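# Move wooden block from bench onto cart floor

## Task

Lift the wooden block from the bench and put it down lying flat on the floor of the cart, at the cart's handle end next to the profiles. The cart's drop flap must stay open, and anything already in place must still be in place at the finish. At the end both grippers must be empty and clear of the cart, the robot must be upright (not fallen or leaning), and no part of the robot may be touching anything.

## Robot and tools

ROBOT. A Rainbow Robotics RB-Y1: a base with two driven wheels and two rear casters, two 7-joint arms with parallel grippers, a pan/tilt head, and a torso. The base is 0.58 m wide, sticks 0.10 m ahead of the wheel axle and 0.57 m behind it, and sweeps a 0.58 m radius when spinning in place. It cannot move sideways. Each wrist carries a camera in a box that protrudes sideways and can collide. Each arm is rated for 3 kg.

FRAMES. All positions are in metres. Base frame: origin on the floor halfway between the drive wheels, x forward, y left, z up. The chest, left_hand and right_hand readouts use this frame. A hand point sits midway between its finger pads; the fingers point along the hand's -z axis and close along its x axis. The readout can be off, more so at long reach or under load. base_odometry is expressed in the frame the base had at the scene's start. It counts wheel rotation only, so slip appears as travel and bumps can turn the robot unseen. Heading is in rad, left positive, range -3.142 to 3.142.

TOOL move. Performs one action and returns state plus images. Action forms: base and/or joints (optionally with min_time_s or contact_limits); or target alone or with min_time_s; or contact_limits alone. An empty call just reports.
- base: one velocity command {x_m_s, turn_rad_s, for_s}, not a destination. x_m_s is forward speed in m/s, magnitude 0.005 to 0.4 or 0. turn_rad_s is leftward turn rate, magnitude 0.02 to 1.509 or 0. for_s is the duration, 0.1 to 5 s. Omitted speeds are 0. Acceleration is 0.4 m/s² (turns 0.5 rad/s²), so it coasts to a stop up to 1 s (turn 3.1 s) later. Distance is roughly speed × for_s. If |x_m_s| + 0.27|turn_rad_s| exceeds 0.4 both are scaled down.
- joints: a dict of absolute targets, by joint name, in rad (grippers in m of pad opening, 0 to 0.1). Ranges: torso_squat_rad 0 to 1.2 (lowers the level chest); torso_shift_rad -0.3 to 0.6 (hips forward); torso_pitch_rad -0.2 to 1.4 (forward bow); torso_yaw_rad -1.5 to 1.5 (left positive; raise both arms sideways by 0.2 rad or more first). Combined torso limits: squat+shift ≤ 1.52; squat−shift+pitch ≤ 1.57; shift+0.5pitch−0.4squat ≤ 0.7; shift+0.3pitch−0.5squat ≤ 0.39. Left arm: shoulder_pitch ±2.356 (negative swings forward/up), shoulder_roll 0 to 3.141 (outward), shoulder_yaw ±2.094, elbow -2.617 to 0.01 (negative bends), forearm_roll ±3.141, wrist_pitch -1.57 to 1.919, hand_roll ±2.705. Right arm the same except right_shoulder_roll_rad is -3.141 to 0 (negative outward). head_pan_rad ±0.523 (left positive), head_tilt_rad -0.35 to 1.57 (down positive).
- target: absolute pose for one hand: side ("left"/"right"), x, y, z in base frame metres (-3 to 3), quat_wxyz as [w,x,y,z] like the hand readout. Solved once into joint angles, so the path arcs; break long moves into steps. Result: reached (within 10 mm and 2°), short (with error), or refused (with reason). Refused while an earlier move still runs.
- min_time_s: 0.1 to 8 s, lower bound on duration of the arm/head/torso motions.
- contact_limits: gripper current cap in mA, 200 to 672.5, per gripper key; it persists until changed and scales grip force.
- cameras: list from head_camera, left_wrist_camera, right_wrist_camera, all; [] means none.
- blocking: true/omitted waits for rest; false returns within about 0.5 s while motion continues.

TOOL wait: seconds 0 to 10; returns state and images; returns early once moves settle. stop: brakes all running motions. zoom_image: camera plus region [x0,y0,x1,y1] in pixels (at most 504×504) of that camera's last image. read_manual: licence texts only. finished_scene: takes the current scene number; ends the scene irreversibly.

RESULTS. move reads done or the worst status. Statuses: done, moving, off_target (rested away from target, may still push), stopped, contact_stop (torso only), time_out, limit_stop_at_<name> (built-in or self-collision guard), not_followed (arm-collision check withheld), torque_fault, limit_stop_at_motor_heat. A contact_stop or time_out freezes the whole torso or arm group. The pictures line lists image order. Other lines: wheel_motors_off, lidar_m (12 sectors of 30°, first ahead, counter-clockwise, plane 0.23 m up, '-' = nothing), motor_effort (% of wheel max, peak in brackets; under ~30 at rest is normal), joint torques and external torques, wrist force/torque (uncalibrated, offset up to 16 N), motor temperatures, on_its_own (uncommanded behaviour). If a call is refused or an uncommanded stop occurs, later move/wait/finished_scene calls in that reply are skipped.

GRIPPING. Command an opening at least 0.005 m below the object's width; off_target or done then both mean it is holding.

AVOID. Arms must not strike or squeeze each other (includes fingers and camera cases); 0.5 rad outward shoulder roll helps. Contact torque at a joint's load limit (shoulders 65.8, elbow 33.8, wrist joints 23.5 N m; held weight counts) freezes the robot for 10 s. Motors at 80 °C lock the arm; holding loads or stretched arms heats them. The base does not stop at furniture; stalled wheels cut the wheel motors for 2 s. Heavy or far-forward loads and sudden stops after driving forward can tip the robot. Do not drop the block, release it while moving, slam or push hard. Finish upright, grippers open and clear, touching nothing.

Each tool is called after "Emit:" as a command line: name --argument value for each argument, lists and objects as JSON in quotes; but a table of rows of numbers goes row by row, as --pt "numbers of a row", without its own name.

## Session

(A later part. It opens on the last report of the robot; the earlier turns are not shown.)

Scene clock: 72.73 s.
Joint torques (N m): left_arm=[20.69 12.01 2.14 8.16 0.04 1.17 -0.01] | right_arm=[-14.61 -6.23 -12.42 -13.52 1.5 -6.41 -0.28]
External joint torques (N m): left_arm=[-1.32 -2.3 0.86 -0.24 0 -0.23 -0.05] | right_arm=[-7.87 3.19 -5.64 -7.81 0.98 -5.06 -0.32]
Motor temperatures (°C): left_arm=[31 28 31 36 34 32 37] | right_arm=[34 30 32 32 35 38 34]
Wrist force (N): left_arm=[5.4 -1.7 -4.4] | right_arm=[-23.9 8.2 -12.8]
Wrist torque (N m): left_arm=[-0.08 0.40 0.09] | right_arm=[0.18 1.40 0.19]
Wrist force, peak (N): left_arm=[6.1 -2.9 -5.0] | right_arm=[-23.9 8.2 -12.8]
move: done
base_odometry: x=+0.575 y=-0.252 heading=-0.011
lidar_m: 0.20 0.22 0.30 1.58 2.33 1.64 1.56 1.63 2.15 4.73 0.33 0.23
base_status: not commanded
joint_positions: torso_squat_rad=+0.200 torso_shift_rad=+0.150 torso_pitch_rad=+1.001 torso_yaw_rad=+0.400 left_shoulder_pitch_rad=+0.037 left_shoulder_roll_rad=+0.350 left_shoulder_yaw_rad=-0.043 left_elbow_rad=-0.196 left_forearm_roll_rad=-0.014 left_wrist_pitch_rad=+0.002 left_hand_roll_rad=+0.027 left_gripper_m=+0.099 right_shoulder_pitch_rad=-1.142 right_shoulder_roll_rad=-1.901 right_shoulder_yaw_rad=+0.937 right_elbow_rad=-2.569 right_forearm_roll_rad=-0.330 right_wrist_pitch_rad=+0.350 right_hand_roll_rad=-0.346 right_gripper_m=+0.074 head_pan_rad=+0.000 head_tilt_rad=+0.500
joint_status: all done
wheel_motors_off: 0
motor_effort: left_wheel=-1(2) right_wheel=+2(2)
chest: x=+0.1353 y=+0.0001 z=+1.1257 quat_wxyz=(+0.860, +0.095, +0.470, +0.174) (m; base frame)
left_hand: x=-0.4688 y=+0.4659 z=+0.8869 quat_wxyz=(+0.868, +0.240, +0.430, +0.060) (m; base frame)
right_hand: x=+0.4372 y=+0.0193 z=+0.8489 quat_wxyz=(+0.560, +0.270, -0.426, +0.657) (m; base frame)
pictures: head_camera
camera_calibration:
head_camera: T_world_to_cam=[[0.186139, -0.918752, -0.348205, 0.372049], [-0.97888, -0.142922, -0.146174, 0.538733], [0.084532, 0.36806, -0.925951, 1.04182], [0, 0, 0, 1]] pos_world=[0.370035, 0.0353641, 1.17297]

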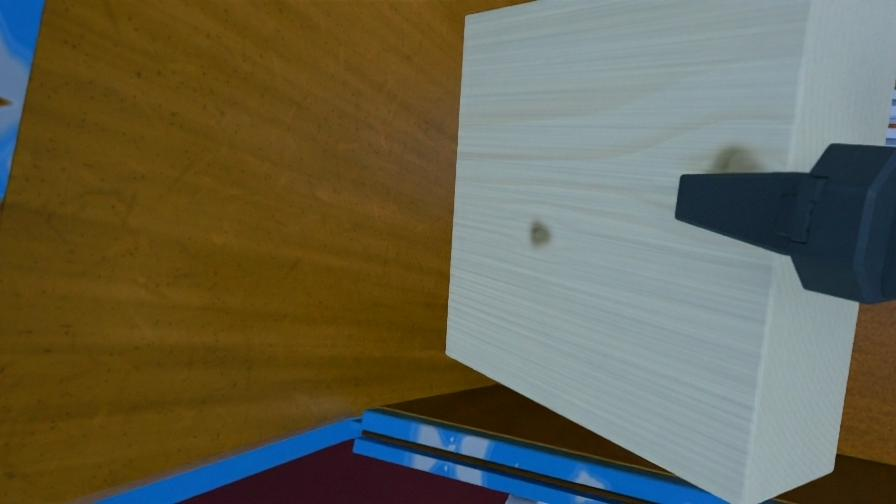

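Emit:
move --base '{"x_m_s": -0.05, "for_s": 0.7}' --cameras '[]'

Emit:
move --joints '{"torso_squat_rad": 0.35, "torso_shift_rad": 0.2, "torso_pitch_rad": 1.12, "head_tilt_rad": 0.45}' --cameras '["head_camera"]'

Scene clock: 79.87 s.
Joint torques (N m): left_arm=[20.33 12.05 2.17 8.26 -0.04 1.09 0.02] | right_arm=[-14.02 -6.45 -12.61 -13.45 1.49 -6.29 -0.32]
External joint torques (N m): left_arm=[-1.69 -2.26 0.89 -0.15 -0.07 -0.31 -0.02] | right_arm=[-7.29 2.97 -5.83 -7.73 0.96 -4.93 -0.36]
Motor temperatures (°C): left_arm=[31 28 31 36 34 32 37] | right_arm=[34 30 32 32 35 38 34]
Wrist force (N): left_arm=[5.8 -1.8 -5.2] | right_arm=[-23.1 7.6 -13.3]
Wrist torque (N m): left_arm=[-0.05 0.44 0.01] | right_arm=[0.29 1.39 0.20]
Wrist force, peak (N): left_arm=[5.9 -2.1 -5.5] | right_arm=[-25.1 6.7 -13.6]
move: done
base_odometry: x=+0.540 y=-0.251 heading=-0.011
lidar_m: 0.24 0.26 0.35 1.59 2.26 1.61 1.52 1.58 2.10 4.89 0.37 0.26
base_status: done (sent for 0.7 of 0.7 s)
joint_positions: torso_squat_rad=+0.200 torso_shift_rad=+0.150 torso_pitch_rad=+1.001 torso_yaw_rad=+0.400 left_shoulder_pitch_rad=+0.037 left_shoulder_roll_rad=+0.350 left_shoulder_yaw_rad=-0.043 left_elbow_rad=-0.196 left_forearm_roll_rad=-0.014 left_wrist_pitch_rad=+0.002 left_hand_roll_rad=+0.027 left_gripper_m=+0.099 right_shoulder_pitch_rad=-1.142 right_shoulder_roll_rad=-1.901 right_shoulder_yaw_rad=+0.937 right_elbow_rad=-2.569 right_forearm_roll_rad=-0.330 right_wrist_pitch_rad=+0.350 right_hand_roll_rad=-0.346 right_gripper_m=+0.074 head_pan_rad=+0.000 head_tilt_rad=+0.500
joint_status: not commanded
wheel_motors_off: 0
motor_effort: left_wheel=+1(23) right_wheel=-1(23)
chest: x=+0.1353 y=+0.0001 z=+1.1258 quat_wxyz=(+0.860, +0.095, +0.470, +0.174) (m; base frame)
left_hand: x=-0.4689 y=+0.4659 z=+0.8869 quat_wxyz=(+0.868, +0.240, +0.430, +0.060) (m; base frame)
right_hand: x=+0.4372 y=+0.0193 z=+0.8489 quat_wxyz=(+0.560, +0.270, -0.426, +0.657) (m; base frame)
pictures: none
No camera images: "cameras" was empty.

Scene clock: 81.20 s.
Joint torques (N m): left_arm=[21.91 11.73 1.84 8.94 -0.01 1.33 0.01] | right_arm=[-13.5 -6.02 -11.82 -15.73 1.24 -7 -0.41]
External joint torques (N m): left_arm=[-1.83 -2.15 0.6 -0.09 -0.04 -0.22 -0.04] | right_arm=[-7.44 3.11 -5.7 -9.06 0.76 -5.5 -0.45]
Motor temperatures (°C): left_arm=[31 28 31 36 34 32 37] | right_arm=[34 30 32 32 35 38 34]
Wrist force (N): left_arm=[6.1 -1.7 -4.8] | right_arm=[-23.9 4.9 -13.3]
Wrist torque (N m): left_arm=[-0.06 0.50 0.06] | right_arm=[-0.09 1.45 0.19]
Wrist force, peak (N): left_arm=[5.5 -2.0 -5.6] | right_arm=[-25.2 6.3 -14.6]
move: done
base_odometry: x=+0.540 y=-0.251 heading=-0.011
lidar_m: 0.24 0.26 0.34 1.59 2.27 1.60 1.52 1.57 2.08 4.88 0.38 0.26
base_status: not commanded
joint_positions: torso_squat_rad=+0.350 torso_shift_rad=+0.200 torso_pitch_rad=+1.121 torso_yaw_rad=+0.400 left_shoulder_pitch_rad=+0.037 left_shoulder_roll_rad=+0.350 left_shoulder_yaw_rad=-0.043 left_elbow_rad=-0.196 left_forearm_roll_rad=-0.014 left_wrist_pitch_rad=+0.002 left_hand_roll_rad=+0.027 left_gripper_m=+0.099 right_shoulder_pitch_rad=-1.142 right_shoulder_roll_rad=-1.901 right_shoulder_yaw_rad=+0.937 right_elbow_rad=-2.569 right_forearm_roll_rad=-0.330 right_wrist_pitch_rad=+0.350 right_hand_roll_rad=-0.346 right_gripper_m=+0.074 head_pan_rad=+0.000 head_tilt_rad=+0.450
joint_status: all done
wheel_motors_off: 0
motor_effort: left_wheel=-1(4) right_wheel=-2(4)
chest: x=+0.1815 y=+0.0001 z=+1.0595 quat_wxyz=(+0.830, +0.106, +0.521, +0.168) (m; base frame)
left_hand: x=-0.4469 y=+0.4659 z=+0.8947 quat_wxyz=(+0.841, +0.243, +0.482, +0.045) (m; base frame)
right_hand: x=+0.4482 y=+0.0192 z=+0.7483 quat_wxyz=(+0.585, +0.309, -0.391, +0.640) (m; base frame)
pictures: head_camera
camera_calibration:
head_camera: T_world_to_cam=[[0.143977, -0.918131, -0.369196, 0.370185], [-0.989328, -0.125106, -0.0746927, 0.503591], [0.022389, 0.376009, -0.926345, 0.978657], [0, 0, 0, 1]] pos_world=[0.423008, 0.0348973, 1.08086]

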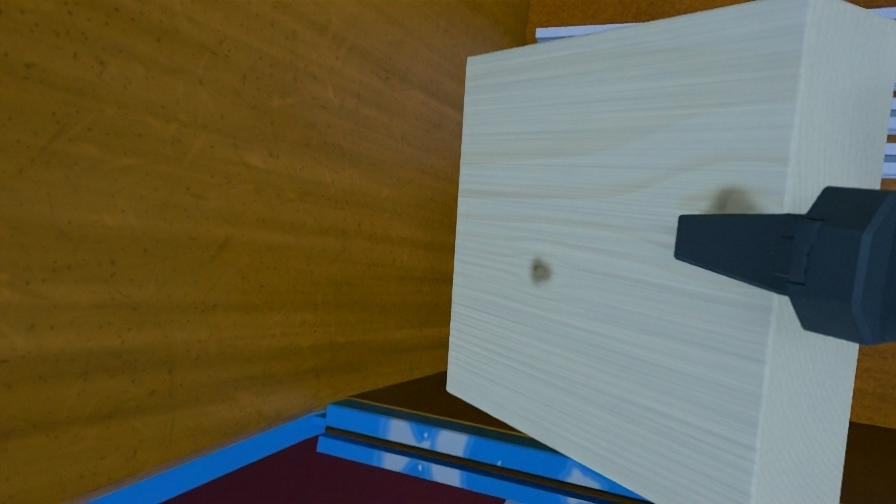

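Emit:
move --joints '{"torso_squat_rad": 0.55, "torso_shift_rad": 0.28, "torso_pitch_rad": 1.27, "head_tilt_rad": 0.35}' --cameras '["head_camera"]'

Emit:
move --target '{"side": "right", "x": 0.447, "y": 0.055, "z": 0.47, "quat_wxyz": [0.6124, 0.3536, -0.3536, 0.6124]}' --cameras '["head_camera"]'

Scene clock: 85.17 s.
Joint torques (N m): left_arm=[23.4 10.82 1.73 9.59 -0.07 1.54 0.12] | right_arm=[-12.05 -4.86 -11.11 -18.09 0.96 -7.56 -0.51]
External joint torques (N m): left_arm=[-1.99 -2.25 0.56 -0.05 -0.09 -0.17 0.07] | right_arm=[-6.97 3.74 -5.95 -10.4 0.55 -5.91 -0.55]
Motor temperatures (°C): left_arm=[31 28 31 36 34 32 37] | right_arm=[34 30 32 32 35 38 34]
Wrist force (N): left_arm=[6.7 -2.0 -3.5] | right_arm=[-23.8 1.0 -13.7]
Wrist torque (N m): left_arm=[-0.05 0.52 0.02] | right_arm=[-0.28 1.50 0.20]
Wrist force, peak (N): left_arm=[6.6 -2.5 -4.5] | right_arm=[-25.8 1.4 -14.5]
move: done
base_odometry: x=+0.540 y=-0.251 heading=-0.011
lidar_m: 0.24 0.25 0.34 1.59 2.27 1.60 1.52 1.57 2.09 4.89 0.38 0.26
base_status: not commanded
joint_positions: torso_squat_rad=+0.550 torso_shift_rad=+0.280 torso_pitch_rad=+1.271 torso_yaw_rad=+0.400 left_shoulder_pitch_rad=+0.037 left_shoulder_roll_rad=+0.350 left_shoulder_yaw_rad=-0.043 left_elbow_rad=-0.196 left_forearm_roll_rad=-0.014 left_wrist_pitch_rad=+0.002 left_hand_roll_rad=+0.027 left_gripper_m=+0.099 right_shoulder_pitch_rad=-1.142 right_shoulder_roll_rad=-1.901 right_shoulder_yaw_rad=+0.937 right_elbow_rad=-2.568 right_forearm_roll_rad=-0.330 right_wrist_pitch_rad=+0.350 right_hand_roll_rad=-0.346 right_gripper_m=+0.074 head_pan_rad=+0.000 head_tilt_rad=+0.350
joint_status: all done
wheel_motors_off: 0
motor_effort: left_wheel=-2(4) right_wheel=+1(4)
chest: x=+0.2328 y=+0.0001 z=+0.9454 quat_wxyz=(+0.789, +0.118, +0.582, +0.160) (m; base frame)
left_hand: x=-0.4132 y=+0.4659 z=+0.8764 quat_wxyz=(+0.802, +0.246, +0.543, +0.027) (m; base frame)
right_hand: x=+0.4502 y=+0.0191 z=+0.5978 quat_wxyz=(+0.612, +0.356, -0.347, +0.615) (m; base frame)
pictures: head_camera
camera_calibration:
head_camera: T_world_to_cam=[[0.088839, -0.916947, -0.388994, 0.351979], [-0.995897, -0.0885249, -0.0187711, 0.498982], [-0.0172236, 0.389066, -0.921049, 0.856525], [0, 0, 0, 1]] pos_world=[0.480418, 0.0336736, 0.935186]

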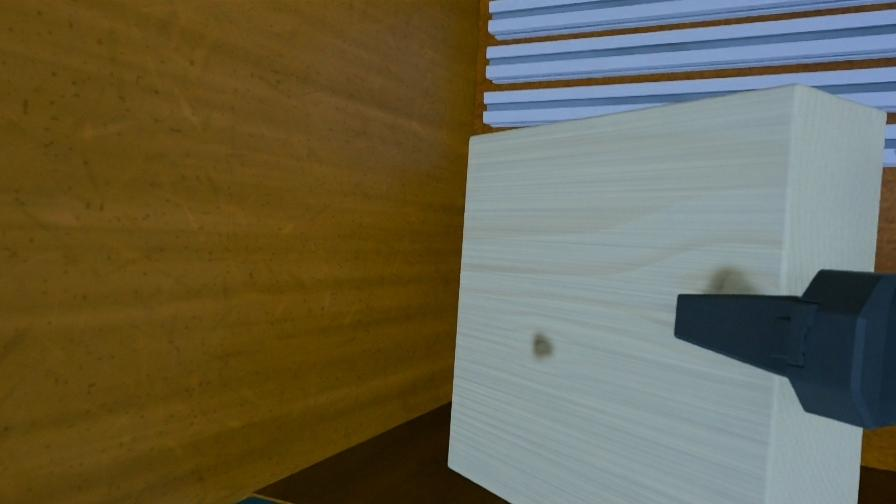

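Scene clock: 86.33 s.
Joint torques (N m): left_arm=[23.5 10.94 2 9.74 0 1.46 0.1] | right_arm=[-9.81 -0.7 -7.92 -19.76 0.03 -7.76 -0.43]
External joint torques (N m): left_arm=[-1.89 -2.13 0.83 0.1 -0.03 -0.24 0.05] | right_arm=[-4.5 5.13 -3.49 -11.48 -0.24 -6.03 -0.48]
Motor temperatures (°C): left_arm=[31 28 31 36 34 32 37] | right_arm=[34 30 32 32 35 38 34]
Wrist force (N): left_arm=[6.0 -0.9 -3.0] | right_arm=[-24.3 2.6 -13.2]
Wrist torque (N m): left_arm=[-0.15 0.46 0.00] | right_arm=[-0.14 1.50 0.16]
Wrist force, peak (N): left_arm=[7.3 -1.7 -4.4] | right_arm=[-31.2 -3.2 -13.6]
move: done
base_odometry: x=+0.540 y=-0.251 heading=-0.011
lidar_m: 0.24 0.25 0.34 1.59 2.28 1.59 1.52 1.57 2.09 4.90 0.37 0.27
base_status: not commanded
joint_positions: torso_squat_rad=+0.550 torso_shift_rad=+0.280 torso_pitch_rad=+1.271 torso_yaw_rad=+0.400 left_shoulder_pitch_rad=+0.037 left_shoulder_roll_rad=+0.350 left_shoulder_yaw_rad=-0.043 left_elbow_rad=-0.196 left_forearm_roll_rad=-0.014 left_wrist_pitch_rad=+0.002 left_hand_roll_rad=+0.027 left_gripper_m=+0.099 right_shoulder_pitch_rad=-1.150 right_shoulder_roll_rad=-1.521 right_shoulder_yaw_rad=+1.104 right_elbow_rad=-2.060 right_forearm_roll_rad=-0.268 right_wrist_pitch_rad=+0.185 right_hand_roll_rad=-0.143 right_gripper_m=+0.074 head_pan_rad=+0.000 head_tilt_rad=+0.350
joint_status: all done
wheel_motors_off: 0
motor_effort: left_wheel=-1(5) right_wheel=+2(4)
chest: x=+0.2327 y=+0.0001 z=+0.9454 quat_wxyz=(+0.789, +0.118, +0.582, +0.160) (m; base frame)
left_hand: x=-0.4132 y=+0.4659 z=+0.8763 quat_wxyz=(+0.802, +0.246, +0.543, +0.027) (m; base frame)
right_hand: x=+0.4470 y=+0.0533 z=+0.4680 quat_wxyz=(+0.614, +0.350, -0.353, +0.613) (m; base frame)
right_hand_status: reached (checked arc, planned for 0.8 s): 3 mm and 0.4 deg off.
pictures: head_camera
camera_calibration:
head_camera: T_world_to_cam=[[0.0888779, -0.916946, -0.388986, 0.351991], [-0.995895, -0.0885216, -0.0188786, 0.499084], [-0.0171231, 0.389067, -0.92105, 0.85657], [0, 0, 0, 1]] pos_world=[0.480418, 0.0336736, 0.935285]

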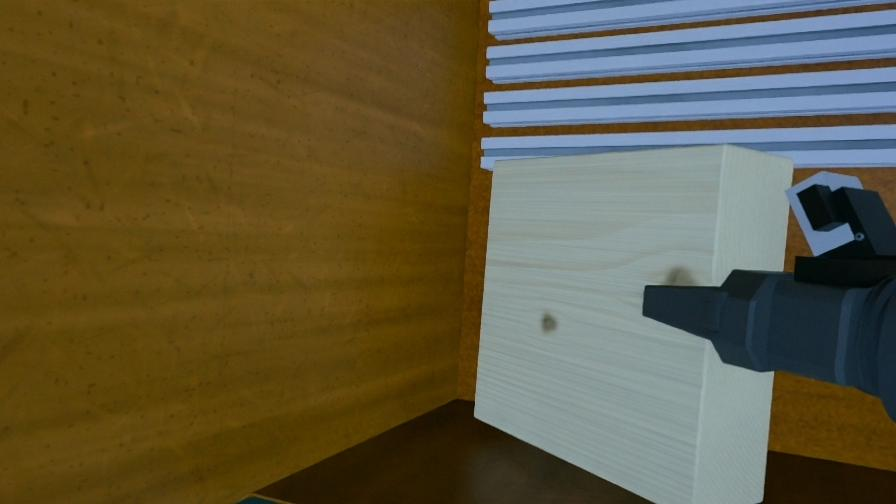

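Emit:
move --target '{"side": "right", "x": 0.447, "y": 0.055, "z": 0.413, "quat_wxyz": [0.6124, 0.3536, -0.3536, 0.6124]}' --min_time_s 0.8 --cameras '[]'

Emit:
move --target '{"side": "right", "x": 0.447, "y": 0.04, "z": 0.394, "quat_wxyz": [0.5878, 0.393, -0.393, 0.5878]}' --min_time_s 0.8 --cameras '["head_camera"]'

Scene clock: 94.13 s.
Joint torques (N m): left_arm=[23.7 11.14 2 9.59 0.03 1.56 0.01] | right_arm=[-1.12 -6.91 1.07 -4.12 1.37 1.93 1.31]
External joint torques (N m): left_arm=[-1.67 -1.95 0.83 -0.05 0 -0.14 -0.04] | right_arm=[4.33 -1.86 5.11 3.63 1.15 3.6 1.27]
Motor temperatures (°C): left_arm=[32 28 31 36 34 32 37] | right_arm=[34 30 32 33 35 39 34]
Wrist force (N): left_arm=[6.2 -1.5 -3.6] | right_arm=[-1.4 -3.8 0.3]
Wrist torque (N m): left_arm=[-0.09 0.48 0.03] | right_arm=[-0.80 -3.00 -1.53]
Wrist force, peak (N): left_arm=[7.7 -0.9 -3.4] | right_arm=[11.6 1.8 42.2]
move: done
base_odometry: x=+0.540 y=-0.251 heading=-0.011
lidar_m: 0.23 0.25 0.35 1.60 2.28 1.61 1.51 1.58 2.10 4.90 0.36 0.25
base_status: not commanded
joint_positions: torso_squat_rad=+0.550 torso_shift_rad=+0.280 torso_pitch_rad=+1.270 torso_yaw_rad=+0.400 left_shoulder_pitch_rad=+0.037 left_shoulder_roll_rad=+0.350 left_shoulder_yaw_rad=-0.043 left_elbow_rad=-0.196 left_forearm_roll_rad=-0.014 left_wrist_pitch_rad=+0.002 left_hand_roll_rad=+0.027 left_gripper_m=+0.099 right_shoulder_pitch_rad=-1.185 right_shoulder_roll_rad=-1.412 right_shoulder_yaw_rad=+1.179 right_elbow_rad=-1.805 right_forearm_roll_rad=-0.265 right_wrist_pitch_rad=+0.027 right_hand_roll_rad=-0.098 right_gripper_m=+0.075 head_pan_rad=+0.000 head_tilt_rad=+0.350
joint_status: all done
wheel_motors_off: 0
motor_effort: left_wheel=-6(19) right_wheel=+1(14)
chest: x=+0.2324 y=+0.0000 z=+0.9458 quat_wxyz=(+0.789, +0.118, +0.581, +0.160) (m; base frame)
left_hand: x=-0.4134 y=+0.4658 z=+0.8761 quat_wxyz=(+0.803, +0.246, +0.543, +0.027) (m; base frame)
right_hand: x=+0.4482 y=+0.0555 z=+0.4155 quat_wxyz=(+0.613, +0.350, -0.358, +0.611) (m; base frame)
right_hand_status: reached (checked arc, planned for 0.8 s): 3 mm and 0.6 deg off.
pictures: none
No camera images: "cameras" was empty.

Scene clock: 95.27 s.
Joint torques (N m): left_arm=[23.6 11.21 2.12 9.65 -0.1 1.52 0.07] | right_arm=[-1.99 -4.37 -0.85 -7.76 1.38 -1.53 0.75]
External joint torques (N m): left_arm=[-1.78 -1.87 0.95 0.01 -0.13 -0.18 0.02] | right_arm=[3.02 1.22 2.75 -1 1.26 0.24 0.69]
Motor temperatures (°C): left_arm=[32 28 31 36 34 32 37] | right_arm=[34 30 32 33 35 38 34]
Wrist force (N): left_arm=[6.0 -1.4 -3.5] | right_arm=[-10.7 -3.7 -5.9]
Wrist torque (N m): left_arm=[-0.13 0.45 0.08] | right_arm=[-0.84 -1.49 -1.17]
Wrist force, peak (N): left_arm=[7.1 -2.0 -3.4] | right_arm=[-2.5 -11.4 9.6]
move: done
base_odometry: x=+0.540 y=-0.251 heading=-0.011
lidar_m: 0.24 0.25 0.35 1.60 2.28 1.60 1.52 1.59 2.07 4.90 0.37 0.26
base_status: not commanded
joint_positions: torso_squat_rad=+0.550 torso_shift_rad=+0.280 torso_pitch_rad=+1.270 torso_yaw_rad=+0.400 left_shoulder_pitch_rad=+0.037 left_shoulder_roll_rad=+0.350 left_shoulder_yaw_rad=-0.043 left_elbow_rad=-0.196 left_forearm_roll_rad=-0.014 left_wrist_pitch_rad=+0.002 left_hand_roll_rad=+0.027 left_gripper_m=+0.099 right_shoulder_pitch_rad=-1.174 right_shoulder_roll_rad=-1.376 right_shoulder_yaw_rad=+1.216 right_elbow_rad=-1.572 right_forearm_roll_rad=-0.241 right_wrist_pitch_rad=-0.303 right_hand_roll_rad=-0.102 right_gripper_m=+0.075 head_pan_rad=+0.000 head_tilt_rad=+0.350
joint_status: all done
wheel_motors_off: 0
motor_effort: left_wheel=-4(7) right_wheel=+2(4)
chest: x=+0.2325 y=+0.0000 z=+0.9457 quat_wxyz=(+0.789, +0.118, +0.581, +0.160) (m; base frame)
left_hand: x=-0.4134 y=+0.4658 z=+0.8762 quat_wxyz=(+0.803, +0.246, +0.543, +0.027) (m; base frame)
right_hand: x=+0.4474 y=+0.0398 z=+0.3945 quat_wxyz=(+0.590, +0.390, -0.393, +0.588) (m; base frame)
right_hand_status: reached (checked arc, planned for 0.8 s): 1 mm and 0.4 deg off.
pictures: head_camera
camera_calibration:
head_camera: T_world_to_cam=[[0.0891827, -0.916874, -0.389087, 0.352109], [-0.995882, -0.0884848, -0.0197541, 0.499702], [-0.0163163, 0.389246, -0.920989, 0.856481], [0, 0, 0, 1]] pos_world=[0.480216, 0.0336734, 0.935682]

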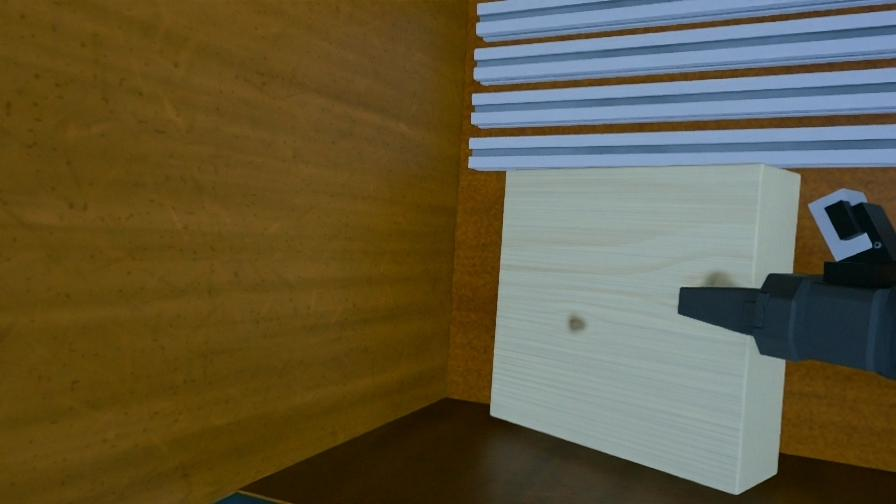

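Emit:
move --target '{"side": "right", "x": 0.443, "y": 0.027, "z": 0.368, "quat_wxyz": [0.561, 0.4305, -0.4305, 0.561]}' --min_time_s 0.8 --cameras '[]'

Emit:
move --target '{"side": "right", "x": 0.442, "y": 0.02, "z": 0.349, "quat_wxyz": [0.5417, 0.4545, -0.4545, 0.5417]}' --min_time_s 0.8 --cameras '["head_camera"]'

Scene clock: 97.77 s.
Joint torques (N m): left_arm=[23.77 11.27 1.85 9.56 -0.03 1.61 0.06] | right_arm=[-5.33 -3.15 -2.46 -8.28 0.14 -4.2 -0.16]
External joint torques (N m): left_arm=[-1.61 -1.81 0.68 -0.08 -0.05 -0.1 0.01] | right_arm=[-0.7 2.09 0.36 -2.98 0.14 -2.35 -0.21]
Motor temperatures (°C): left_arm=[32 28 31 36 34 32 37] | right_arm=[34 30 32 33 35 38 34]
Wrist force (N): left_arm=[6.9 -1.5 -3.6] | right_arm=[-16.4 1.3 -5.2]
Wrist torque (N m): left_arm=[-0.04 0.58 0.02] | right_arm=[-0.42 -0.42 -0.03]
Wrist force, peak (N): left_arm=[6.9 -1.9 -4.0] | right_arm=[-19.7 -2.8 1.7]
move: done
base_odometry: x=+0.540 y=-0.251 heading=-0.011
lidar_m: 0.24 0.25 0.34 1.59 2.27 1.61 1.51 1.58 2.09 4.91 0.38 0.26
base_status: not commanded
joint_positions: torso_squat_rad=+0.550 torso_shift_rad=+0.280 torso_pitch_rad=+1.270 torso_yaw_rad=+0.400 left_shoulder_pitch_rad=+0.037 left_shoulder_roll_rad=+0.350 left_shoulder_yaw_rad=-0.043 left_elbow_rad=-0.196 left_forearm_roll_rad=-0.014 left_wrist_pitch_rad=+0.002 left_hand_roll_rad=+0.027 left_gripper_m=+0.099 right_shoulder_pitch_rad=-1.181 right_shoulder_roll_rad=-1.250 right_shoulder_yaw_rad=+1.251 right_elbow_rad=-1.215 right_forearm_roll_rad=-0.199 right_wrist_pitch_rad=-0.675 right_hand_roll_rad=-0.119 right_gripper_m=+0.076 head_pan_rad=+0.000 head_tilt_rad=+0.350
joint_status: all done
wheel_motors_off: 0
motor_effort: left_wheel=-3(7) right_wheel=+5(6)
chest: x=+0.2325 y=+0.0001 z=+0.9456 quat_wxyz=(+0.789, +0.118, +0.581, +0.160) (m; base frame)
left_hand: x=-0.4134 y=+0.4658 z=+0.8762 quat_wxyz=(+0.802, +0.246, +0.543, +0.027) (m; base frame)
right_hand: x=+0.4431 y=+0.0265 z=+0.3675 quat_wxyz=(+0.562, +0.429, -0.430, +0.561) (m; base frame)
right_hand_status: reached (checked arc, planned for 0.8 s): 1 mm and 0.2 deg off.
pictures: none
No camera images: "cameras" was empty.

Scene clock: 98.97 s.
Joint torques (N m): left_arm=[23.46 11.11 2.21 9.58 -0.1 1.62 0.08] | right_arm=[-7.13 -0.85 -1.36 -7.4 -0.03 -5.26 -0.12]
External joint torques (N m): left_arm=[-1.92 -1.97 1.04 -0.06 -0.12 -0.08 0.03] | right_arm=[-2.47 3.43 0.77 -3.6 0.1 -3.37 -0.17]
Motor temperatures (°C): left_arm=[32 28 31 36 34 32 37] | right_arm=[34 30 32 32 35 38 34]
Wrist force (N): left_arm=[6.4 -2.1 -3.8] | right_arm=[-19.6 1.0 -3.8]
Wrist torque (N m): left_arm=[0.02 0.51 0.01] | right_arm=[-0.48 0.20 -0.20]
Wrist force, peak (N): left_arm=[7.3 -2.1 -3.7] | right_arm=[-22.0 -1.8 3.7]
move: done
base_odometry: x=+0.540 y=-0.251 heading=-0.011
lidar_m: 0.25 0.26 0.34 1.58 2.29 1.60 1.52 1.57 2.10 4.91 0.37 0.27
base_status: not commanded
joint_positions: torso_squat_rad=+0.550 torso_shift_rad=+0.280 torso_pitch_rad=+1.270 torso_yaw_rad=+0.400 left_shoulder_pitch_rad=+0.037 left_shoulder_roll_rad=+0.350 left_shoulder_yaw_rad=-0.043 left_elbow_rad=-0.196 left_forearm_roll_rad=-0.014 left_wrist_pitch_rad=+0.002 left_hand_roll_rad=+0.027 left_gripper_m=+0.099 right_shoulder_pitch_rad=-1.210 right_shoulder_roll_rad=-1.099 right_shoulder_yaw_rad=+1.272 right_elbow_rad=-0.860 right_forearm_roll_rad=-0.168 right_wrist_pitch_rad=-0.964 right_hand_roll_rad=-0.142 right_gripper_m=+0.076 head_pan_rad=+0.000 head_tilt_rad=+0.350
joint_status: all done
wheel_motors_off: 0
motor_effort: left_wheel=-4(7) right_wheel=+2(6)
chest: x=+0.2325 y=+0.0001 z=+0.9456 quat_wxyz=(+0.789, +0.118, +0.581, +0.160) (m; base frame)
left_hand: x=-0.4134 y=+0.4658 z=+0.8762 quat_wxyz=(+0.802, +0.246, +0.543, +0.027) (m; base frame)
right_hand: x=+0.4420 y=+0.0192 z=+0.3485 quat_wxyz=(+0.543, +0.453, -0.453, +0.543) (m; base frame)
right_hand_status: reached (checked arc, planned for 0.8 s): 1 mm and 0.3 deg off.
pictures: head_camera
camera_calibration:
head_camera: T_world_to_cam=[[0.0890678, -0.916913, -0.38902, 0.352065], [-0.995889, -0.0884598, -0.0195149, 0.499479], [-0.0165192, 0.389159, -0.921023, 0.856522], [0, 0, 0, 1]] pos_world=[0.480217, 0.0336736, 0.935583]

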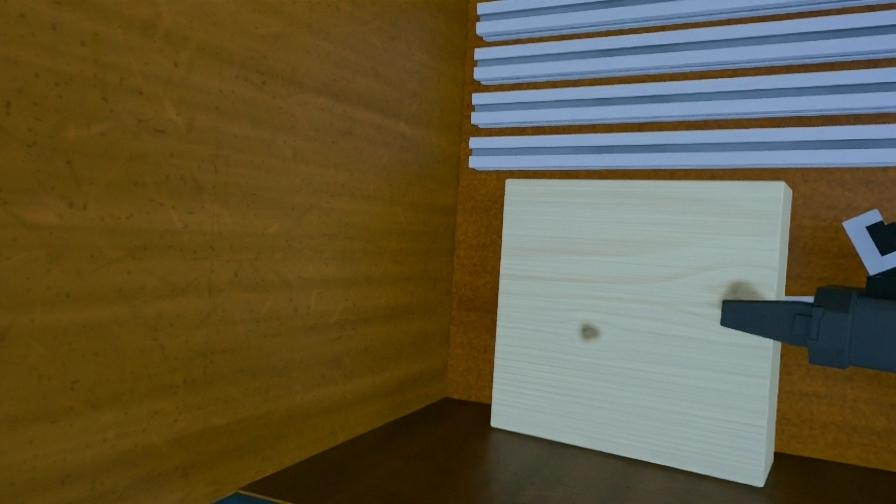

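Emit:
move --target '{"side": "right", "x": 0.457, "y": 0.02, "z": 0.349, "quat_wxyz": [0.5417, 0.4545, -0.4545, 0.5417]}' --min_time_s 0.8 --cameras '["head_camera"]'

Scene clock: 101.90 s.
Joint torques (N m): left_arm=[23.57 11.13 1.99 9.62 -0.01 1.52 0.07] | right_arm=[-10.91 -1.72 -4.09 -5.11 -2.78 -3.15 -1.62]
External joint torques (N m): left_arm=[-1.82 -1.95 0.82 -0.02 -0.04 -0.19 0.02] | right_arm=[-5.62 2.66 -1.79 -1.51 -2.6 -1.28 -1.67]
Motor temperatures (°C): left_arm=[32 28 31 36 34 32 37] | right_arm=[34 30 31 32 35 38 34]
Wrist force (N): left_arm=[6.4 -1.3 -3.1] | right_arm=[-15.9 6.5 -1.3]
Wrist torque (N m): left_arm=[-0.06 0.42 0.07] | right_arm=[0.59 -0.70 1.22]
Wrist force, peak (N): left_arm=[7.2 -1.6 -4.1] | right_arm=[-20.8 -0.2 -4.5]
move: done
base_odometry: x=+0.540 y=-0.251 heading=-0.011
lidar_m: 0.24 0.25 0.34 1.59 2.28 1.61 1.51 1.59 2.08 4.89 0.38 0.27
base_status: not commanded
joint_positions: torso_squat_rad=+0.550 torso_shift_rad=+0.280 torso_pitch_rad=+1.270 torso_yaw_rad=+0.400 left_shoulder_pitch_rad=+0.037 left_shoulder_roll_rad=+0.350 left_shoulder_yaw_rad=-0.043 left_elbow_rad=-0.196 left_forearm_roll_rad=-0.014 left_wrist_pitch_rad=+0.002 left_hand_roll_rad=+0.027 left_gripper_m=+0.099 right_shoulder_pitch_rad=-1.245 right_shoulder_roll_rad=-1.094 right_shoulder_yaw_rad=+1.282 right_elbow_rad=-0.825 right_forearm_roll_rad=-0.155 right_wrist_pitch_rad=-0.983 right_hand_roll_rad=-0.178 right_gripper_m=+0.076 head_pan_rad=+0.000 head_tilt_rad=+0.350
joint_status: all done
wheel_motors_off: 0
motor_effort: left_wheel=-4(4) right_wheel=+3(6)
chest: x=+0.2326 y=+0.0001 z=+0.9456 quat_wxyz=(+0.789, +0.118, +0.581, +0.160) (m; base frame)
left_hand: x=-0.4134 y=+0.4658 z=+0.8762 quat_wxyz=(+0.802, +0.246, +0.543, +0.027) (m; base frame)
right_hand: x=+0.4561 y=+0.0191 z=+0.3488 quat_wxyz=(+0.543, +0.453, -0.453, +0.543) (m; base frame)
right_hand_status: reached (checked arc, planned for 0.8 s): 1 mm and 0.3 deg off.
pictures: head_camera
camera_calibration:
head_camera: T_world_to_cam=[[0.0890691, -0.91691, -0.389028, 0.352072], [-0.995887, -0.0884999, -0.0194238, 0.499394], [-0.0166191, 0.389158, -0.921021, 0.856569], [0, 0, 0, 1]] pos_world=[0.480217, 0.0336735, 0.935584]

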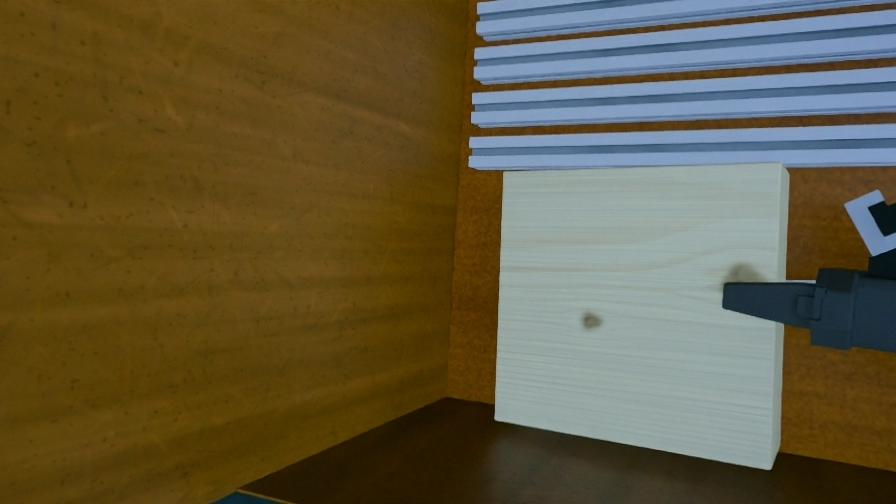

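Emit:
move --joints '{"right_gripper_m": 0.1}' --cameras '[]'

Emit:
move --target '{"side": "right", "x": 0.455, "y": 0.018, "z": 0.339, "quat_wxyz": [0.5417, 0.4545, -0.4545, 0.5417]}' --min_time_s 0.5 --cameras '["head_camera", "right_wrist_camera"]'

Scene clock: 105.17 s.
Joint torques (N m): left_arm=[23.49 11.07 2.04 9.73 -0.04 1.61 0.03] | right_arm=[-8.49 -2.97 -4.64 -5.73 -1.03 -3.72 -0.31]
External joint torques (N m): left_arm=[-1.9 -2.01 0.87 0.09 -0.06 -0.09 -0.03] | right_arm=[-3.19 1.4 -2.34 -2.13 -0.84 -1.85 -0.36]
Motor temperatures (°C): left_arm=[32 28 31 36 34 32 37] | right_arm=[34 30 31 32 35 38 34]
Wrist force (N): left_arm=[5.7 -1.4 -3.3] | right_arm=[-15.5 2.2 -6.3]
Wrist torque (N m): left_arm=[-0.09 0.42 0.03] | right_arm=[-0.28 -0.56 -0.09]
Wrist force, peak (N): left_arm=[7.4 -1.8 -4.1] | right_arm=[-16.7 1.9 -5.8]
move: done
base_odometry: x=+0.540 y=-0.251 heading=-0.011
lidar_m: 0.24 0.25 0.35 1.59 2.29 1.60 1.52 1.59 2.10 4.90 0.38 0.26
base_status: not commanded
joint_positions: torso_squat_rad=+0.550 torso_shift_rad=+0.280 torso_pitch_rad=+1.270 torso_yaw_rad=+0.400 left_shoulder_pitch_rad=+0.037 left_shoulder_roll_rad=+0.350 left_shoulder_yaw_rad=-0.043 left_elbow_rad=-0.196 left_forearm_roll_rad=-0.014 left_wrist_pitch_rad=+0.002 left_hand_roll_rad=+0.027 left_gripper_m=+0.099 right_shoulder_pitch_rad=-1.245 right_shoulder_roll_rad=-1.094 right_shoulder_yaw_rad=+1.282 right_elbow_rad=-0.824 right_forearm_roll_rad=-0.156 right_wrist_pitch_rad=-0.983 right_hand_roll_rad=-0.178 right_gripper_m=+0.099 head_pan_rad=+0.000 head_tilt_rad=+0.350
joint_status: all done
wheel_motors_off: 0
motor_effort: left_wheel=-3(4) right_wheel=+3(5)
chest: x=+0.2326 y=+0.0001 z=+0.9456 quat_wxyz=(+0.789, +0.118, +0.581, +0.160) (m; base frame)
left_hand: x=-0.4134 y=+0.4658 z=+0.8762 quat_wxyz=(+0.802, +0.246, +0.543, +0.027) (m; base frame)
right_hand: x=+0.4564 y=+0.0194 z=+0.3489 quat_wxyz=(+0.543, +0.453, -0.454, +0.542) (m; base frame)
pictures: none
No camera images: "cameras" was empty.

Scene clock: 106.07 s.
Joint torques (N m): left_arm=[23.36 11.19 2.05 9.73 -0.02 1.67 -0.05] | right_arm=[-1.45 -5.14 1.04 5.56 0.72 6 0.12]
External joint torques (N m): left_arm=[-2.01 -1.9 0.87 0.1 -0.04 -0.04 -0.11] | right_arm=[3.99 -1.33 3.05 8.64 0.96 7.98 0.08]
Motor temperatures (°C): left_arm=[32 28 31 36 34 32 37] | right_arm=[34 30 31 32 35 38 34]
Wrist force (N): left_arm=[5.8 -1.5 -3.6] | right_arm=[25.9 1.8 13.0]
Wrist torque (N m): left_arm=[-0.08 0.45 0.05] | right_arm=[-0.27 -0.65 -0.16]
Wrist force, peak (N): left_arm=[7.4 -1.5 -3.6] | right_arm=[49.1 6.2 21.0]
move: done
base_odometry: x=+0.540 y=-0.251 heading=-0.011
lidar_m: 0.24 0.25 0.34 1.59 2.27 1.60 1.51 1.58 2.08 4.89 0.38 0.26
base_status: not commanded
joint_positions: torso_squat_rad=+0.550 torso_shift_rad=+0.279 torso_pitch_rad=+1.269 torso_yaw_rad=+0.400 left_shoulder_pitch_rad=+0.037 left_shoulder_roll_rad=+0.350 left_shoulder_yaw_rad=-0.043 left_elbow_rad=-0.196 left_forearm_roll_rad=-0.014 left_wrist_pitch_rad=+0.002 left_hand_roll_rad=+0.027 left_gripper_m=+0.099 right_shoulder_pitch_rad=-1.260 right_shoulder_roll_rad=-1.028 right_shoulder_yaw_rad=+1.289 right_elbow_rad=-0.687 right_forearm_roll_rad=-0.146 right_wrist_pitch_rad=-1.062 right_hand_roll_rad=-0.185 right_gripper_m=+0.099 head_pan_rad=+0.000 head_tilt_rad=+0.350
joint_status: all done
wheel_motors_off: 0
motor_effort: left_wheel=-5(6) right_wheel=+4(8)
chest: x=+0.2320 y=+0.0000 z=+0.9461 quat_wxyz=(+0.789, +0.118, +0.581, +0.160) (m; base frame)
left_hand: x=-0.4137 y=+0.4659 z=+0.8757 quat_wxyz=(+0.803, +0.246, +0.542, +0.027) (m; base frame)
right_hand: x=+0.4558 y=+0.0190 z=+0.3414 quat_wxyz=(+0.541, +0.455, -0.456, +0.541) (m; base frame)
right_hand_status: reached (checked arc, planned for 0.5 s): 3 mm and 0.2 deg off.
pictures: head_camera, right_wrist_camera
camera_calibration:
head_camera: T_world_to_cam=[[0.0895153, -0.916971, -0.388782, 0.351931], [-0.995871, -0.0883269, -0.0209694, 0.500336], [-0.0151116, 0.389054, -0.921091, 0.85677], [0, 0, 0, 1]] pos_world=[0.479714, 0.0335742, 0.93648]
right_wrist_camera: T_world_to_cam=[[0.0308923, -0.144585, -0.98901, 0.325026], [-0.861776, -0.505115, 0.0469255, 0.413466], [-0.506348, 0.850855, -0.140204, 0.334704], [0, 0, 0, 1]] pos_world=[0.515751, -0.0289431, 0.348979]

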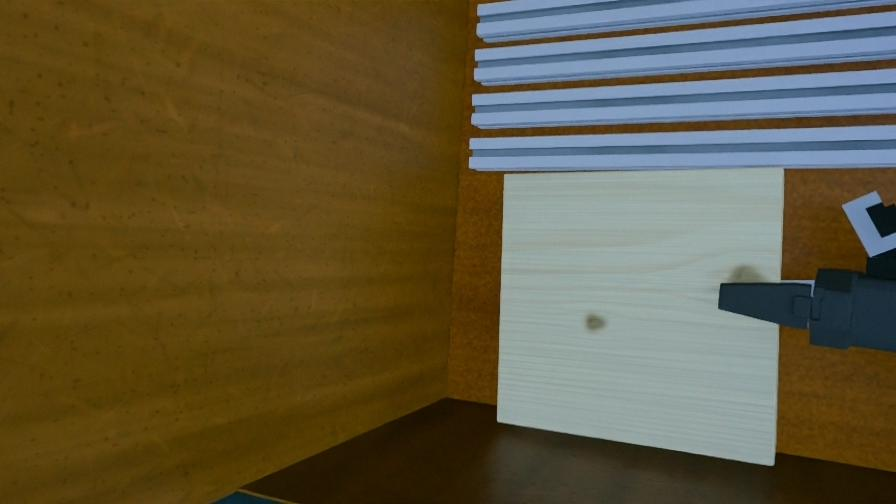

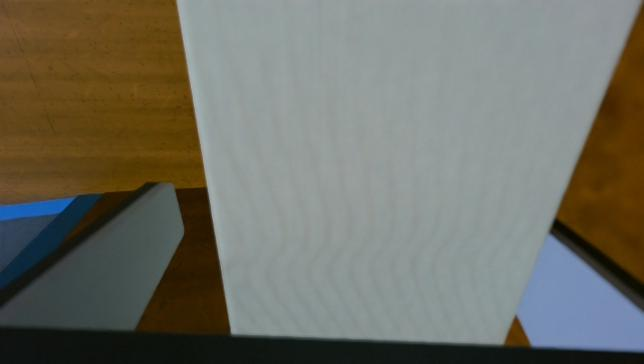

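Emit:
move --target '{"side": "right", "x": 0.455, "y": -0.05, "z": 0.346, "quat_wxyz": [0.5417, 0.4545, -0.4545, 0.5417]}' --min_time_s 1 --cameras '["head_camera"]'

Emit:
move --target '{"side": "right", "x": 0.455, "y": -0.10, "z": 0.40, "quat_wxyz": [0.561, 0.4305, -0.4305, 0.561]}' --cameras '["head_camera"]'

Scene clock: 109.70 s.
Joint torques (N m): left_arm=[23.33 11.21 2.25 9.58 -0.07 1.6 0.11] | right_arm=[-2.12 -8.44 -3.59 -1.31 -0.73 -1.95 0.28]
External joint torques (N m): left_arm=[-2.05 -1.88 1.08 -0.06 -0.1 -0.11 0.06] | right_arm=[1.8 -1.53 -1.69 0.63 -0.47 -0.08 0.23]
Motor temperatures (°C): left_arm=[32 28 31 36 34 32 37] | right_arm=[34 30 31 32 35 38 34]
Wrist force (N): left_arm=[6.2 -1.8 -3.4] | right_arm=[-5.8 1.6 0.4]
Wrist torque (N m): left_arm=[-0.03 0.48 0.05] | right_arm=[-0.31 -0.21 -0.09]
Wrist force, peak (N): left_arm=[7.2 -2.4 -4.3] | right_arm=[27.7 2.5 14.2]
move: done
base_odometry: x=+0.540 y=-0.251 heading=-0.011
lidar_m: 0.24 0.26 0.33 1.59 2.28 1.62 1.52 1.57 2.09 4.91 0.37 0.25
base_status: not commanded
joint_positions: torso_squat_rad=+0.550 torso_shift_rad=+0.280 torso_pitch_rad=+1.270 torso_yaw_rad=+0.400 left_shoulder_pitch_rad=+0.037 left_shoulder_roll_rad=+0.350 left_shoulder_yaw_rad=-0.043 left_elbow_rad=-0.196 left_forearm_roll_rad=-0.014 left_wrist_pitch_rad=+0.002 left_hand_roll_rad=+0.027 left_gripper_m=+0.099 right_shoulder_pitch_rad=-1.195 right_shoulder_roll_rad=-1.148 right_shoulder_yaw_rad=+1.280 right_elbow_rad=-0.685 right_forearm_roll_rad=-0.168 right_wrist_pitch_rad=-1.194 right_hand_roll_rad=-0.176 right_gripper_m=+0.099 head_pan_rad=+0.000 head_tilt_rad=+0.350
joint_status: all done
wheel_motors_off: 0
motor_effort: left_wheel=-3(5) right_wheel=+4(6)
chest: x=+0.2324 y=+0.0001 z=+0.9458 quat_wxyz=(+0.789, +0.118, +0.581, +0.160) (m; base frame)
left_hand: x=-0.4135 y=+0.4658 z=+0.8761 quat_wxyz=(+0.803, +0.246, +0.543, +0.027) (m; base frame)
right_hand: x=+0.4547 y=-0.0495 z=+0.3454 quat_wxyz=(+0.542, +0.455, -0.454, +0.541) (m; base frame)
right_hand_status: reached (checked arc, planned for 1.0 s): 1 mm and 0.1 deg off.
pictures: head_camera
camera_calibration:
head_camera: T_world_to_cam=[[0.0892635, -0.916909, -0.388986, 0.352064], [-0.995878, -0.0884832, -0.0199609, 0.499797], [-0.0161165, 0.389165, -0.921027, 0.856606], [0, 0, 0, 1]] pos_world=[0.480116, 0.0336735, 0.935882]

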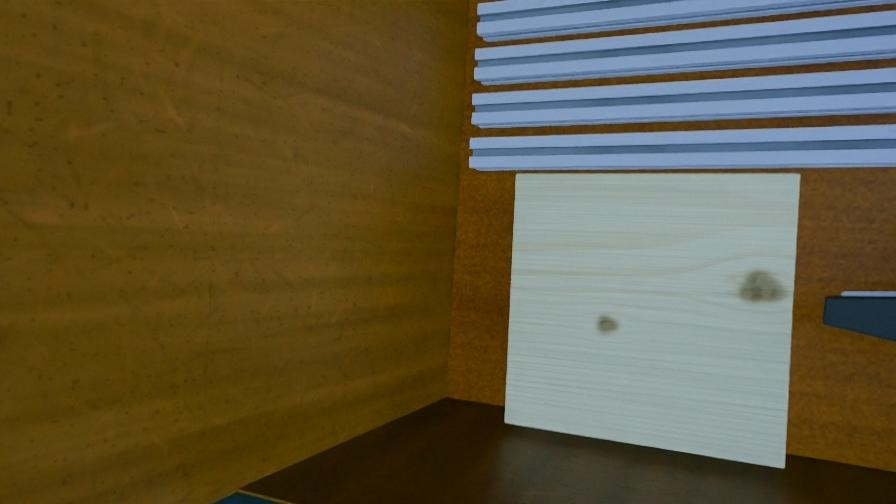

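Scene clock: 110.97 s.
Joint torques (N m): left_arm=[23.77 11.2 1.97 9.5 -0.08 1.59 -0.02] | right_arm=[-1.37 -10.59 -4.39 -3.86 -0.24 -2.18 0.18]
External joint torques (N m): left_arm=[-1.61 -1.88 0.8 -0.14 -0.11 -0.12 -0.07] | right_arm=[1.25 0.74 -1.72 -0.59 -0.2 -0.31 0.13]
Motor temperatures (°C): left_arm=[32 28 31 36 34 32 37] | right_arm=[34 30 31 32 35 38 34]
Wrist force (N): left_arm=[6.3 -1.6 -3.8] | right_arm=[-5.3 2.5 0.0]
Wrist torque (N m): left_arm=[-0.05 0.43 0.02] | right_arm=[-0.38 -0.18 -0.11]
Wrist force, peak (N): left_arm=[6.9 -2.0 -4.1] | right_arm=[20.5 3.8 1.7]
move: done
base_odometry: x=+0.540 y=-0.251 heading=-0.011
lidar_m: 0.23 0.25 0.35 1.58 2.27 1.60 1.51 1.59 2.07 4.91 0.38 0.26
base_status: not commanded
joint_positions: torso_squat_rad=+0.550 torso_shift_rad=+0.280 torso_pitch_rad=+1.270 torso_yaw_rad=+0.400 left_shoulder_pitch_rad=+0.037 left_shoulder_roll_rad=+0.350 left_shoulder_yaw_rad=-0.043 left_elbow_rad=-0.196 left_forearm_roll_rad=-0.014 left_wrist_pitch_rad=+0.002 left_hand_roll_rad=+0.027 left_gripper_m=+0.099 right_shoulder_pitch_rad=-1.047 right_shoulder_roll_rad=-1.567 right_shoulder_yaw_rad=+1.238 right_elbow_rad=-1.301 right_forearm_roll_rad=-0.292 right_wrist_pitch_rad=-0.928 right_hand_roll_rad=-0.085 right_gripper_m=+0.099 head_pan_rad=+0.000 head_tilt_rad=+0.350
joint_status: all done
wheel_motors_off: 0
motor_effort: left_wheel=-4(5) right_wheel=+5(6)
chest: x=+0.2324 y=+0.0001 z=+0.9457 quat_wxyz=(+0.789, +0.118, +0.581, +0.160) (m; base frame)
left_hand: x=-0.4135 y=+0.4658 z=+0.8761 quat_wxyz=(+0.803, +0.246, +0.543, +0.027) (m; base frame)
right_hand: x=+0.4549 y=-0.1002 z=+0.3999 quat_wxyz=(+0.561, +0.431, -0.430, +0.561) (m; base frame)
right_hand_status: reached (checked arc, planned for 0.9 s): 0 mm and 0.1 deg off.
pictures: head_camera
camera_calibration:
head_camera: T_world_to_cam=[[0.0892246, -0.916909, -0.388995, 0.352052], [-0.995879, -0.0884865, -0.0198534, 0.499696], [-0.016217, 0.389163, -0.921026, 0.856561], [0, 0, 0, 1]] pos_world=[0.480116, 0.0336735, 0.935782]

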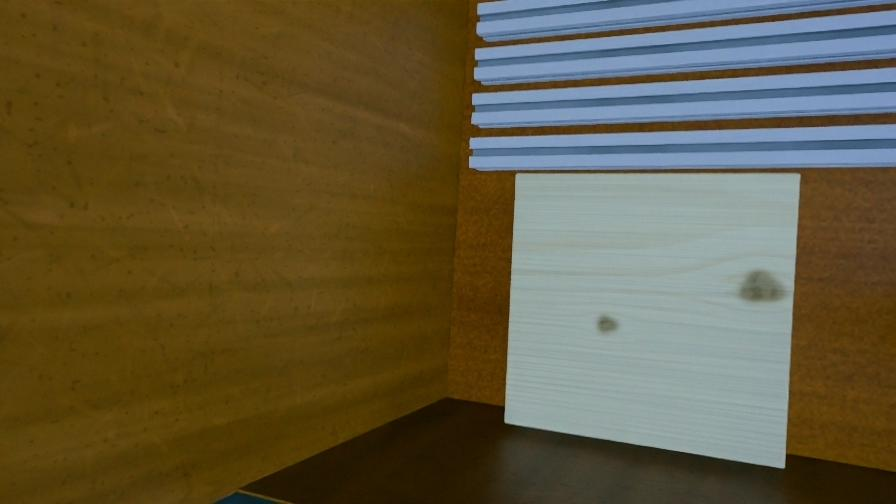

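Emit:
move --target '{"side": "right", "x": 0.45, "y": -0.1, "z": 0.58, "quat_wxyz": [0.6124, 0.3536, -0.3536, 0.6124]}' --cameras '[]'

Emit:
move --joints '{"torso_squat_rad": 0.2, "torso_shift_rad": 0.15, "torso_pitch_rad": 0.95}' --cameras '["head_camera"]'

Emit:
move --base '{"x_m_s": -0.4, "for_s": 1.4}' --cameras '["head_camera"]'

Scene clock: 116.27 s.
Joint torques (N m): left_arm=[23.42 11.5 1.9 9.43 0.03 1.53 0.1] | right_arm=[-3.88 -12.27 -2.78 -5.76 0.3 -1.91 -0.15]
External joint torques (N m): left_arm=[-1.96 -1.59 0.73 -0.2 0.01 -0.18 0.05] | right_arm=[-1.24 0.14 0.71 -0.35 0.02 -0.25 -0.19]
Motor temperatures (°C): left_arm=[32 28 31 36 34 32 37] | right_arm=[34 30 31 32 35 38 34]
Wrist force (N): left_arm=[6.6 -1.3 -3.5] | right_arm=[-5.3 2.4 -1.1]
Wrist torque (N m): left_arm=[-0.07 0.52 0.04] | right_arm=[-0.31 -0.22 -0.10]
Wrist force, peak (N): left_arm=[7.3 -1.3 -4.2] | right_arm=[-6.0 3.8 0.6]
move: done
base_odometry: x=+0.540 y=-0.251 heading=-0.011
lidar_m: 0.24 0.25 0.34 1.60 2.28 1.60 1.52 1.58 2.08 4.91 0.38 0.26
base_status: not commanded
joint_positions: torso_squat_rad=+0.550 torso_shift_rad=+0.280 torso_pitch_rad=+1.270 torso_yaw_rad=+0.400 left_shoulder_pitch_rad=+0.037 left_shoulder_roll_rad=+0.350 left_shoulder_yaw_rad=-0.043 left_elbow_rad=-0.196 left_forearm_roll_rad=-0.014 left_wrist_pitch_rad=+0.002 left_hand_roll_rad=+0.027 left_gripper_m=+0.099 right_shoulder_pitch_rad=-1.276 right_shoulder_roll_rad=-2.334 right_shoulder_yaw_rad=+1.393 right_elbow_rad=-2.425 right_forearm_roll_rad=-0.749 right_wrist_pitch_rad=-0.316 right_hand_roll_rad=+0.216 right_gripper_m=+0.099 head_pan_rad=+0.000 head_tilt_rad=+0.350
joint_status: all done
wheel_motors_off: 0
motor_effort: left_wheel=-4(4) right_wheel=+3(5)
chest: x=+0.2324 y=+0.0001 z=+0.9457 quat_wxyz=(+0.789, +0.118, +0.581, +0.160) (m; base frame)
left_hand: x=-0.4135 y=+0.4658 z=+0.8761 quat_wxyz=(+0.803, +0.246, +0.543, +0.027) (m; base frame)
right_hand: x=+0.4498 y=-0.0999 z=+0.5800 quat_wxyz=(+0.611, +0.356, -0.352, +0.613) (m; base frame)
right_hand_status: reached (checked arc, planned for 1.5 s): 0 mm and 0.3 deg off.
pictures: none
No camera images: "cameras" was empty.

Scene clock: 118.27 s.
Joint torques (N m): left_arm=[19.28 12.52 2.14 8.01 0.05 1.17 0.04] | right_arm=[-4.97 -12.55 -4.47 -3.73 0.05 -1.72 -0.14]
External joint torques (N m): left_arm=[-1.9 -1.91 0.85 -0.09 0.01 -0.16 0] | right_arm=[-1.51 -0.36 1.15 -0.26 -0.02 -0.01 -0.18]
Motor temperatures (°C): left_arm=[32 28 31 36 34 32 37] | right_arm=[34 30 31 32 35 38 34]
Wrist force (N): left_arm=[5.4 -2.0 -4.8] | right_arm=[-4.6 4.1 -1.4]
Wrist torque (N m): left_arm=[-0.02 0.44 0.04] | right_arm=[-0.39 -0.20 -0.10]
Wrist force, peak (N): left_arm=[7.1 -2.1 -3.7] | right_arm=[-5.1 4.8 -1.0]
move: done
base_odometry: x=+0.540 y=-0.251 heading=-0.011
lidar_m: 0.24 0.25 0.34 1.58 2.27 1.60 1.51 1.59 2.09 4.91 0.37 0.26
base_status: not commanded
joint_positions: torso_squat_rad=+0.200 torso_shift_rad=+0.150 torso_pitch_rad=+0.950 torso_yaw_rad=+0.400 left_shoulder_pitch_rad=+0.037 left_shoulder_roll_rad=+0.350 left_shoulder_yaw_rad=-0.043 left_elbow_rad=-0.196 left_forearm_roll_rad=-0.014 left_wrist_pitch_rad=+0.002 left_hand_roll_rad=+0.027 left_gripper_m=+0.099 right_shoulder_pitch_rad=-1.276 right_shoulder_roll_rad=-2.334 right_shoulder_yaw_rad=+1.393 right_elbow_rad=-2.425 right_forearm_roll_rad=-0.749 right_wrist_pitch_rad=-0.316 right_hand_roll_rad=+0.216 right_gripper_m=+0.099 head_pan_rad=+0.000 head_tilt_rad=+0.350
joint_status: all done
wheel_motors_off: 0
motor_effort: left_wheel=-2(7) right_wheel=+5(7)
chest: x=+0.1262 y=+0.0001 z=+1.1388 quat_wxyz=(+0.872, +0.091, +0.448, +0.177) (m; base frame)
left_hand: x=-0.4650 y=+0.4658 z=+0.8696 quat_wxyz=(+0.879, +0.238, +0.408, +0.066) (m; base frame)
right_hand: x=+0.4476 y=-0.0999 z=+0.8601 quat_wxyz=(+0.548, +0.253, -0.445, +0.662) (m; base frame)
pictures: head_camera
camera_calibration:
head_camera: T_world_to_cam=[[0.207048, -0.91692, -0.341157, 0.367292], [-0.939093, -0.0885011, -0.332073, 0.746194], [0.274292, 0.389133, -0.879397, 0.948629], [0, 0, 0, 1]] pos_world=[0.364497, 0.0336736, 1.20732]

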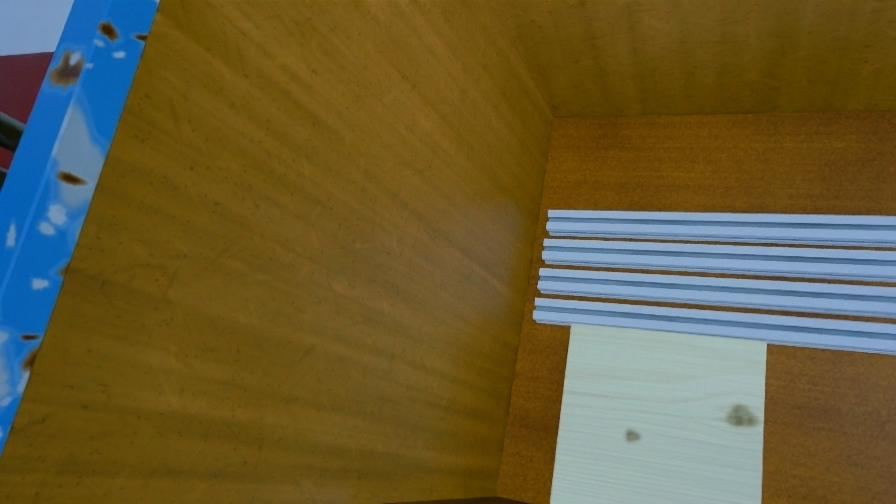

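Scene clock: 121.13 s.
Joint torques (N m): left_arm=[19.32 12.41 1.88 7.94 0.02 1.21 0.03] | right_arm=[-4.62 -12.47 -4.95 -3.49 0.02 -1.83 0.01]
External joint torques (N m): left_arm=[-1.87 -2.02 0.59 -0.16 -0.02 -0.13 -0.01] | right_arm=[-1.16 -0.27 0.68 -0.02 -0.06 -0.12 -0.03]
Motor temperatures (°C): left_arm=[32 28 31 36 34 32 37] | right_arm=[34 30 31 31 35 37 34]
Wrist force (N): left_arm=[5.7 -1.4 -4.9] | right_arm=[-4.4 4.1 -1.0]
Wrist torque (N m): left_arm=[-0.11 0.48 0.05] | right_arm=[-0.39 -0.17 -0.11]
Wrist force, peak (N): left_arm=[5.8 -1.6 -5.9] | right_arm=[-5.0 4.9 -0.7]
move: done
base_odometry: x=-0.020 y=-0.245 heading=-0.013
lidar_m: 0.81 0.83 1.80 4.58 1.44 1.02 0.96 1.01 1.33 3.24 1.21 0.85
base_status: done (sent for 1.4 of 1.4 s)
joint_positions: torso_squat_rad=+0.200 torso_shift_rad=+0.150 torso_pitch_rad=+0.950 torso_yaw_rad=+0.400 left_shoulder_pitch_rad=+0.037 left_shoulder_roll_rad=+0.350 left_shoulder_yaw_rad=-0.043 left_elbow_rad=-0.196 left_forearm_roll_rad=-0.014 left_wrist_pitch_rad=+0.002 left_hand_roll_rad=+0.027 left_gripper_m=+0.099 right_shoulder_pitch_rad=-1.276 right_shoulder_roll_rad=-2.334 right_shoulder_yaw_rad=+1.393 right_elbow_rad=-2.425 right_forearm_roll_rad=-0.749 right_wrist_pitch_rad=-0.316 right_hand_roll_rad=+0.216 right_gripper_m=+0.099 head_pan_rad=+0.000 head_tilt_rad=+0.350
joint_status: not commanded
wheel_motors_off: 0
motor_effort: left_wheel=-18(42) right_wheel=+18(35)
chest: x=+0.1262 y=+0.0001 z=+1.1388 quat_wxyz=(+0.872, +0.091, +0.448, +0.177) (m; base frame)
left_hand: x=-0.4650 y=+0.4658 z=+0.8696 quat_wxyz=(+0.879, +0.238, +0.408, +0.066) (m; base frame)
right_hand: x=+0.4476 y=-0.0999 z=+0.8600 quat_wxyz=(+0.548, +0.254, -0.445, +0.662) (m; base frame)
pictures: head_camera
camera_calibration:
head_camera: T_world_to_cam=[[0.207022, -0.916915, -0.341187, 0.367337], [-0.939126, -0.0885067, -0.331978, 0.746091], [0.274198, 0.389144, -0.879422, 0.948692], [0, 0, 0, 1]] pos_world=[0.364497, 0.0336735, 1.20732]

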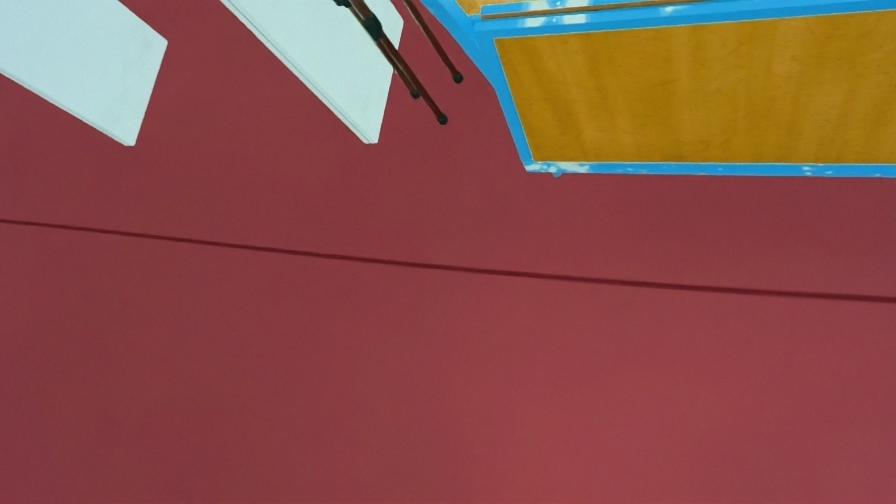

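Emit:
finished_scene --scene 2

The scene is finished: the task was done.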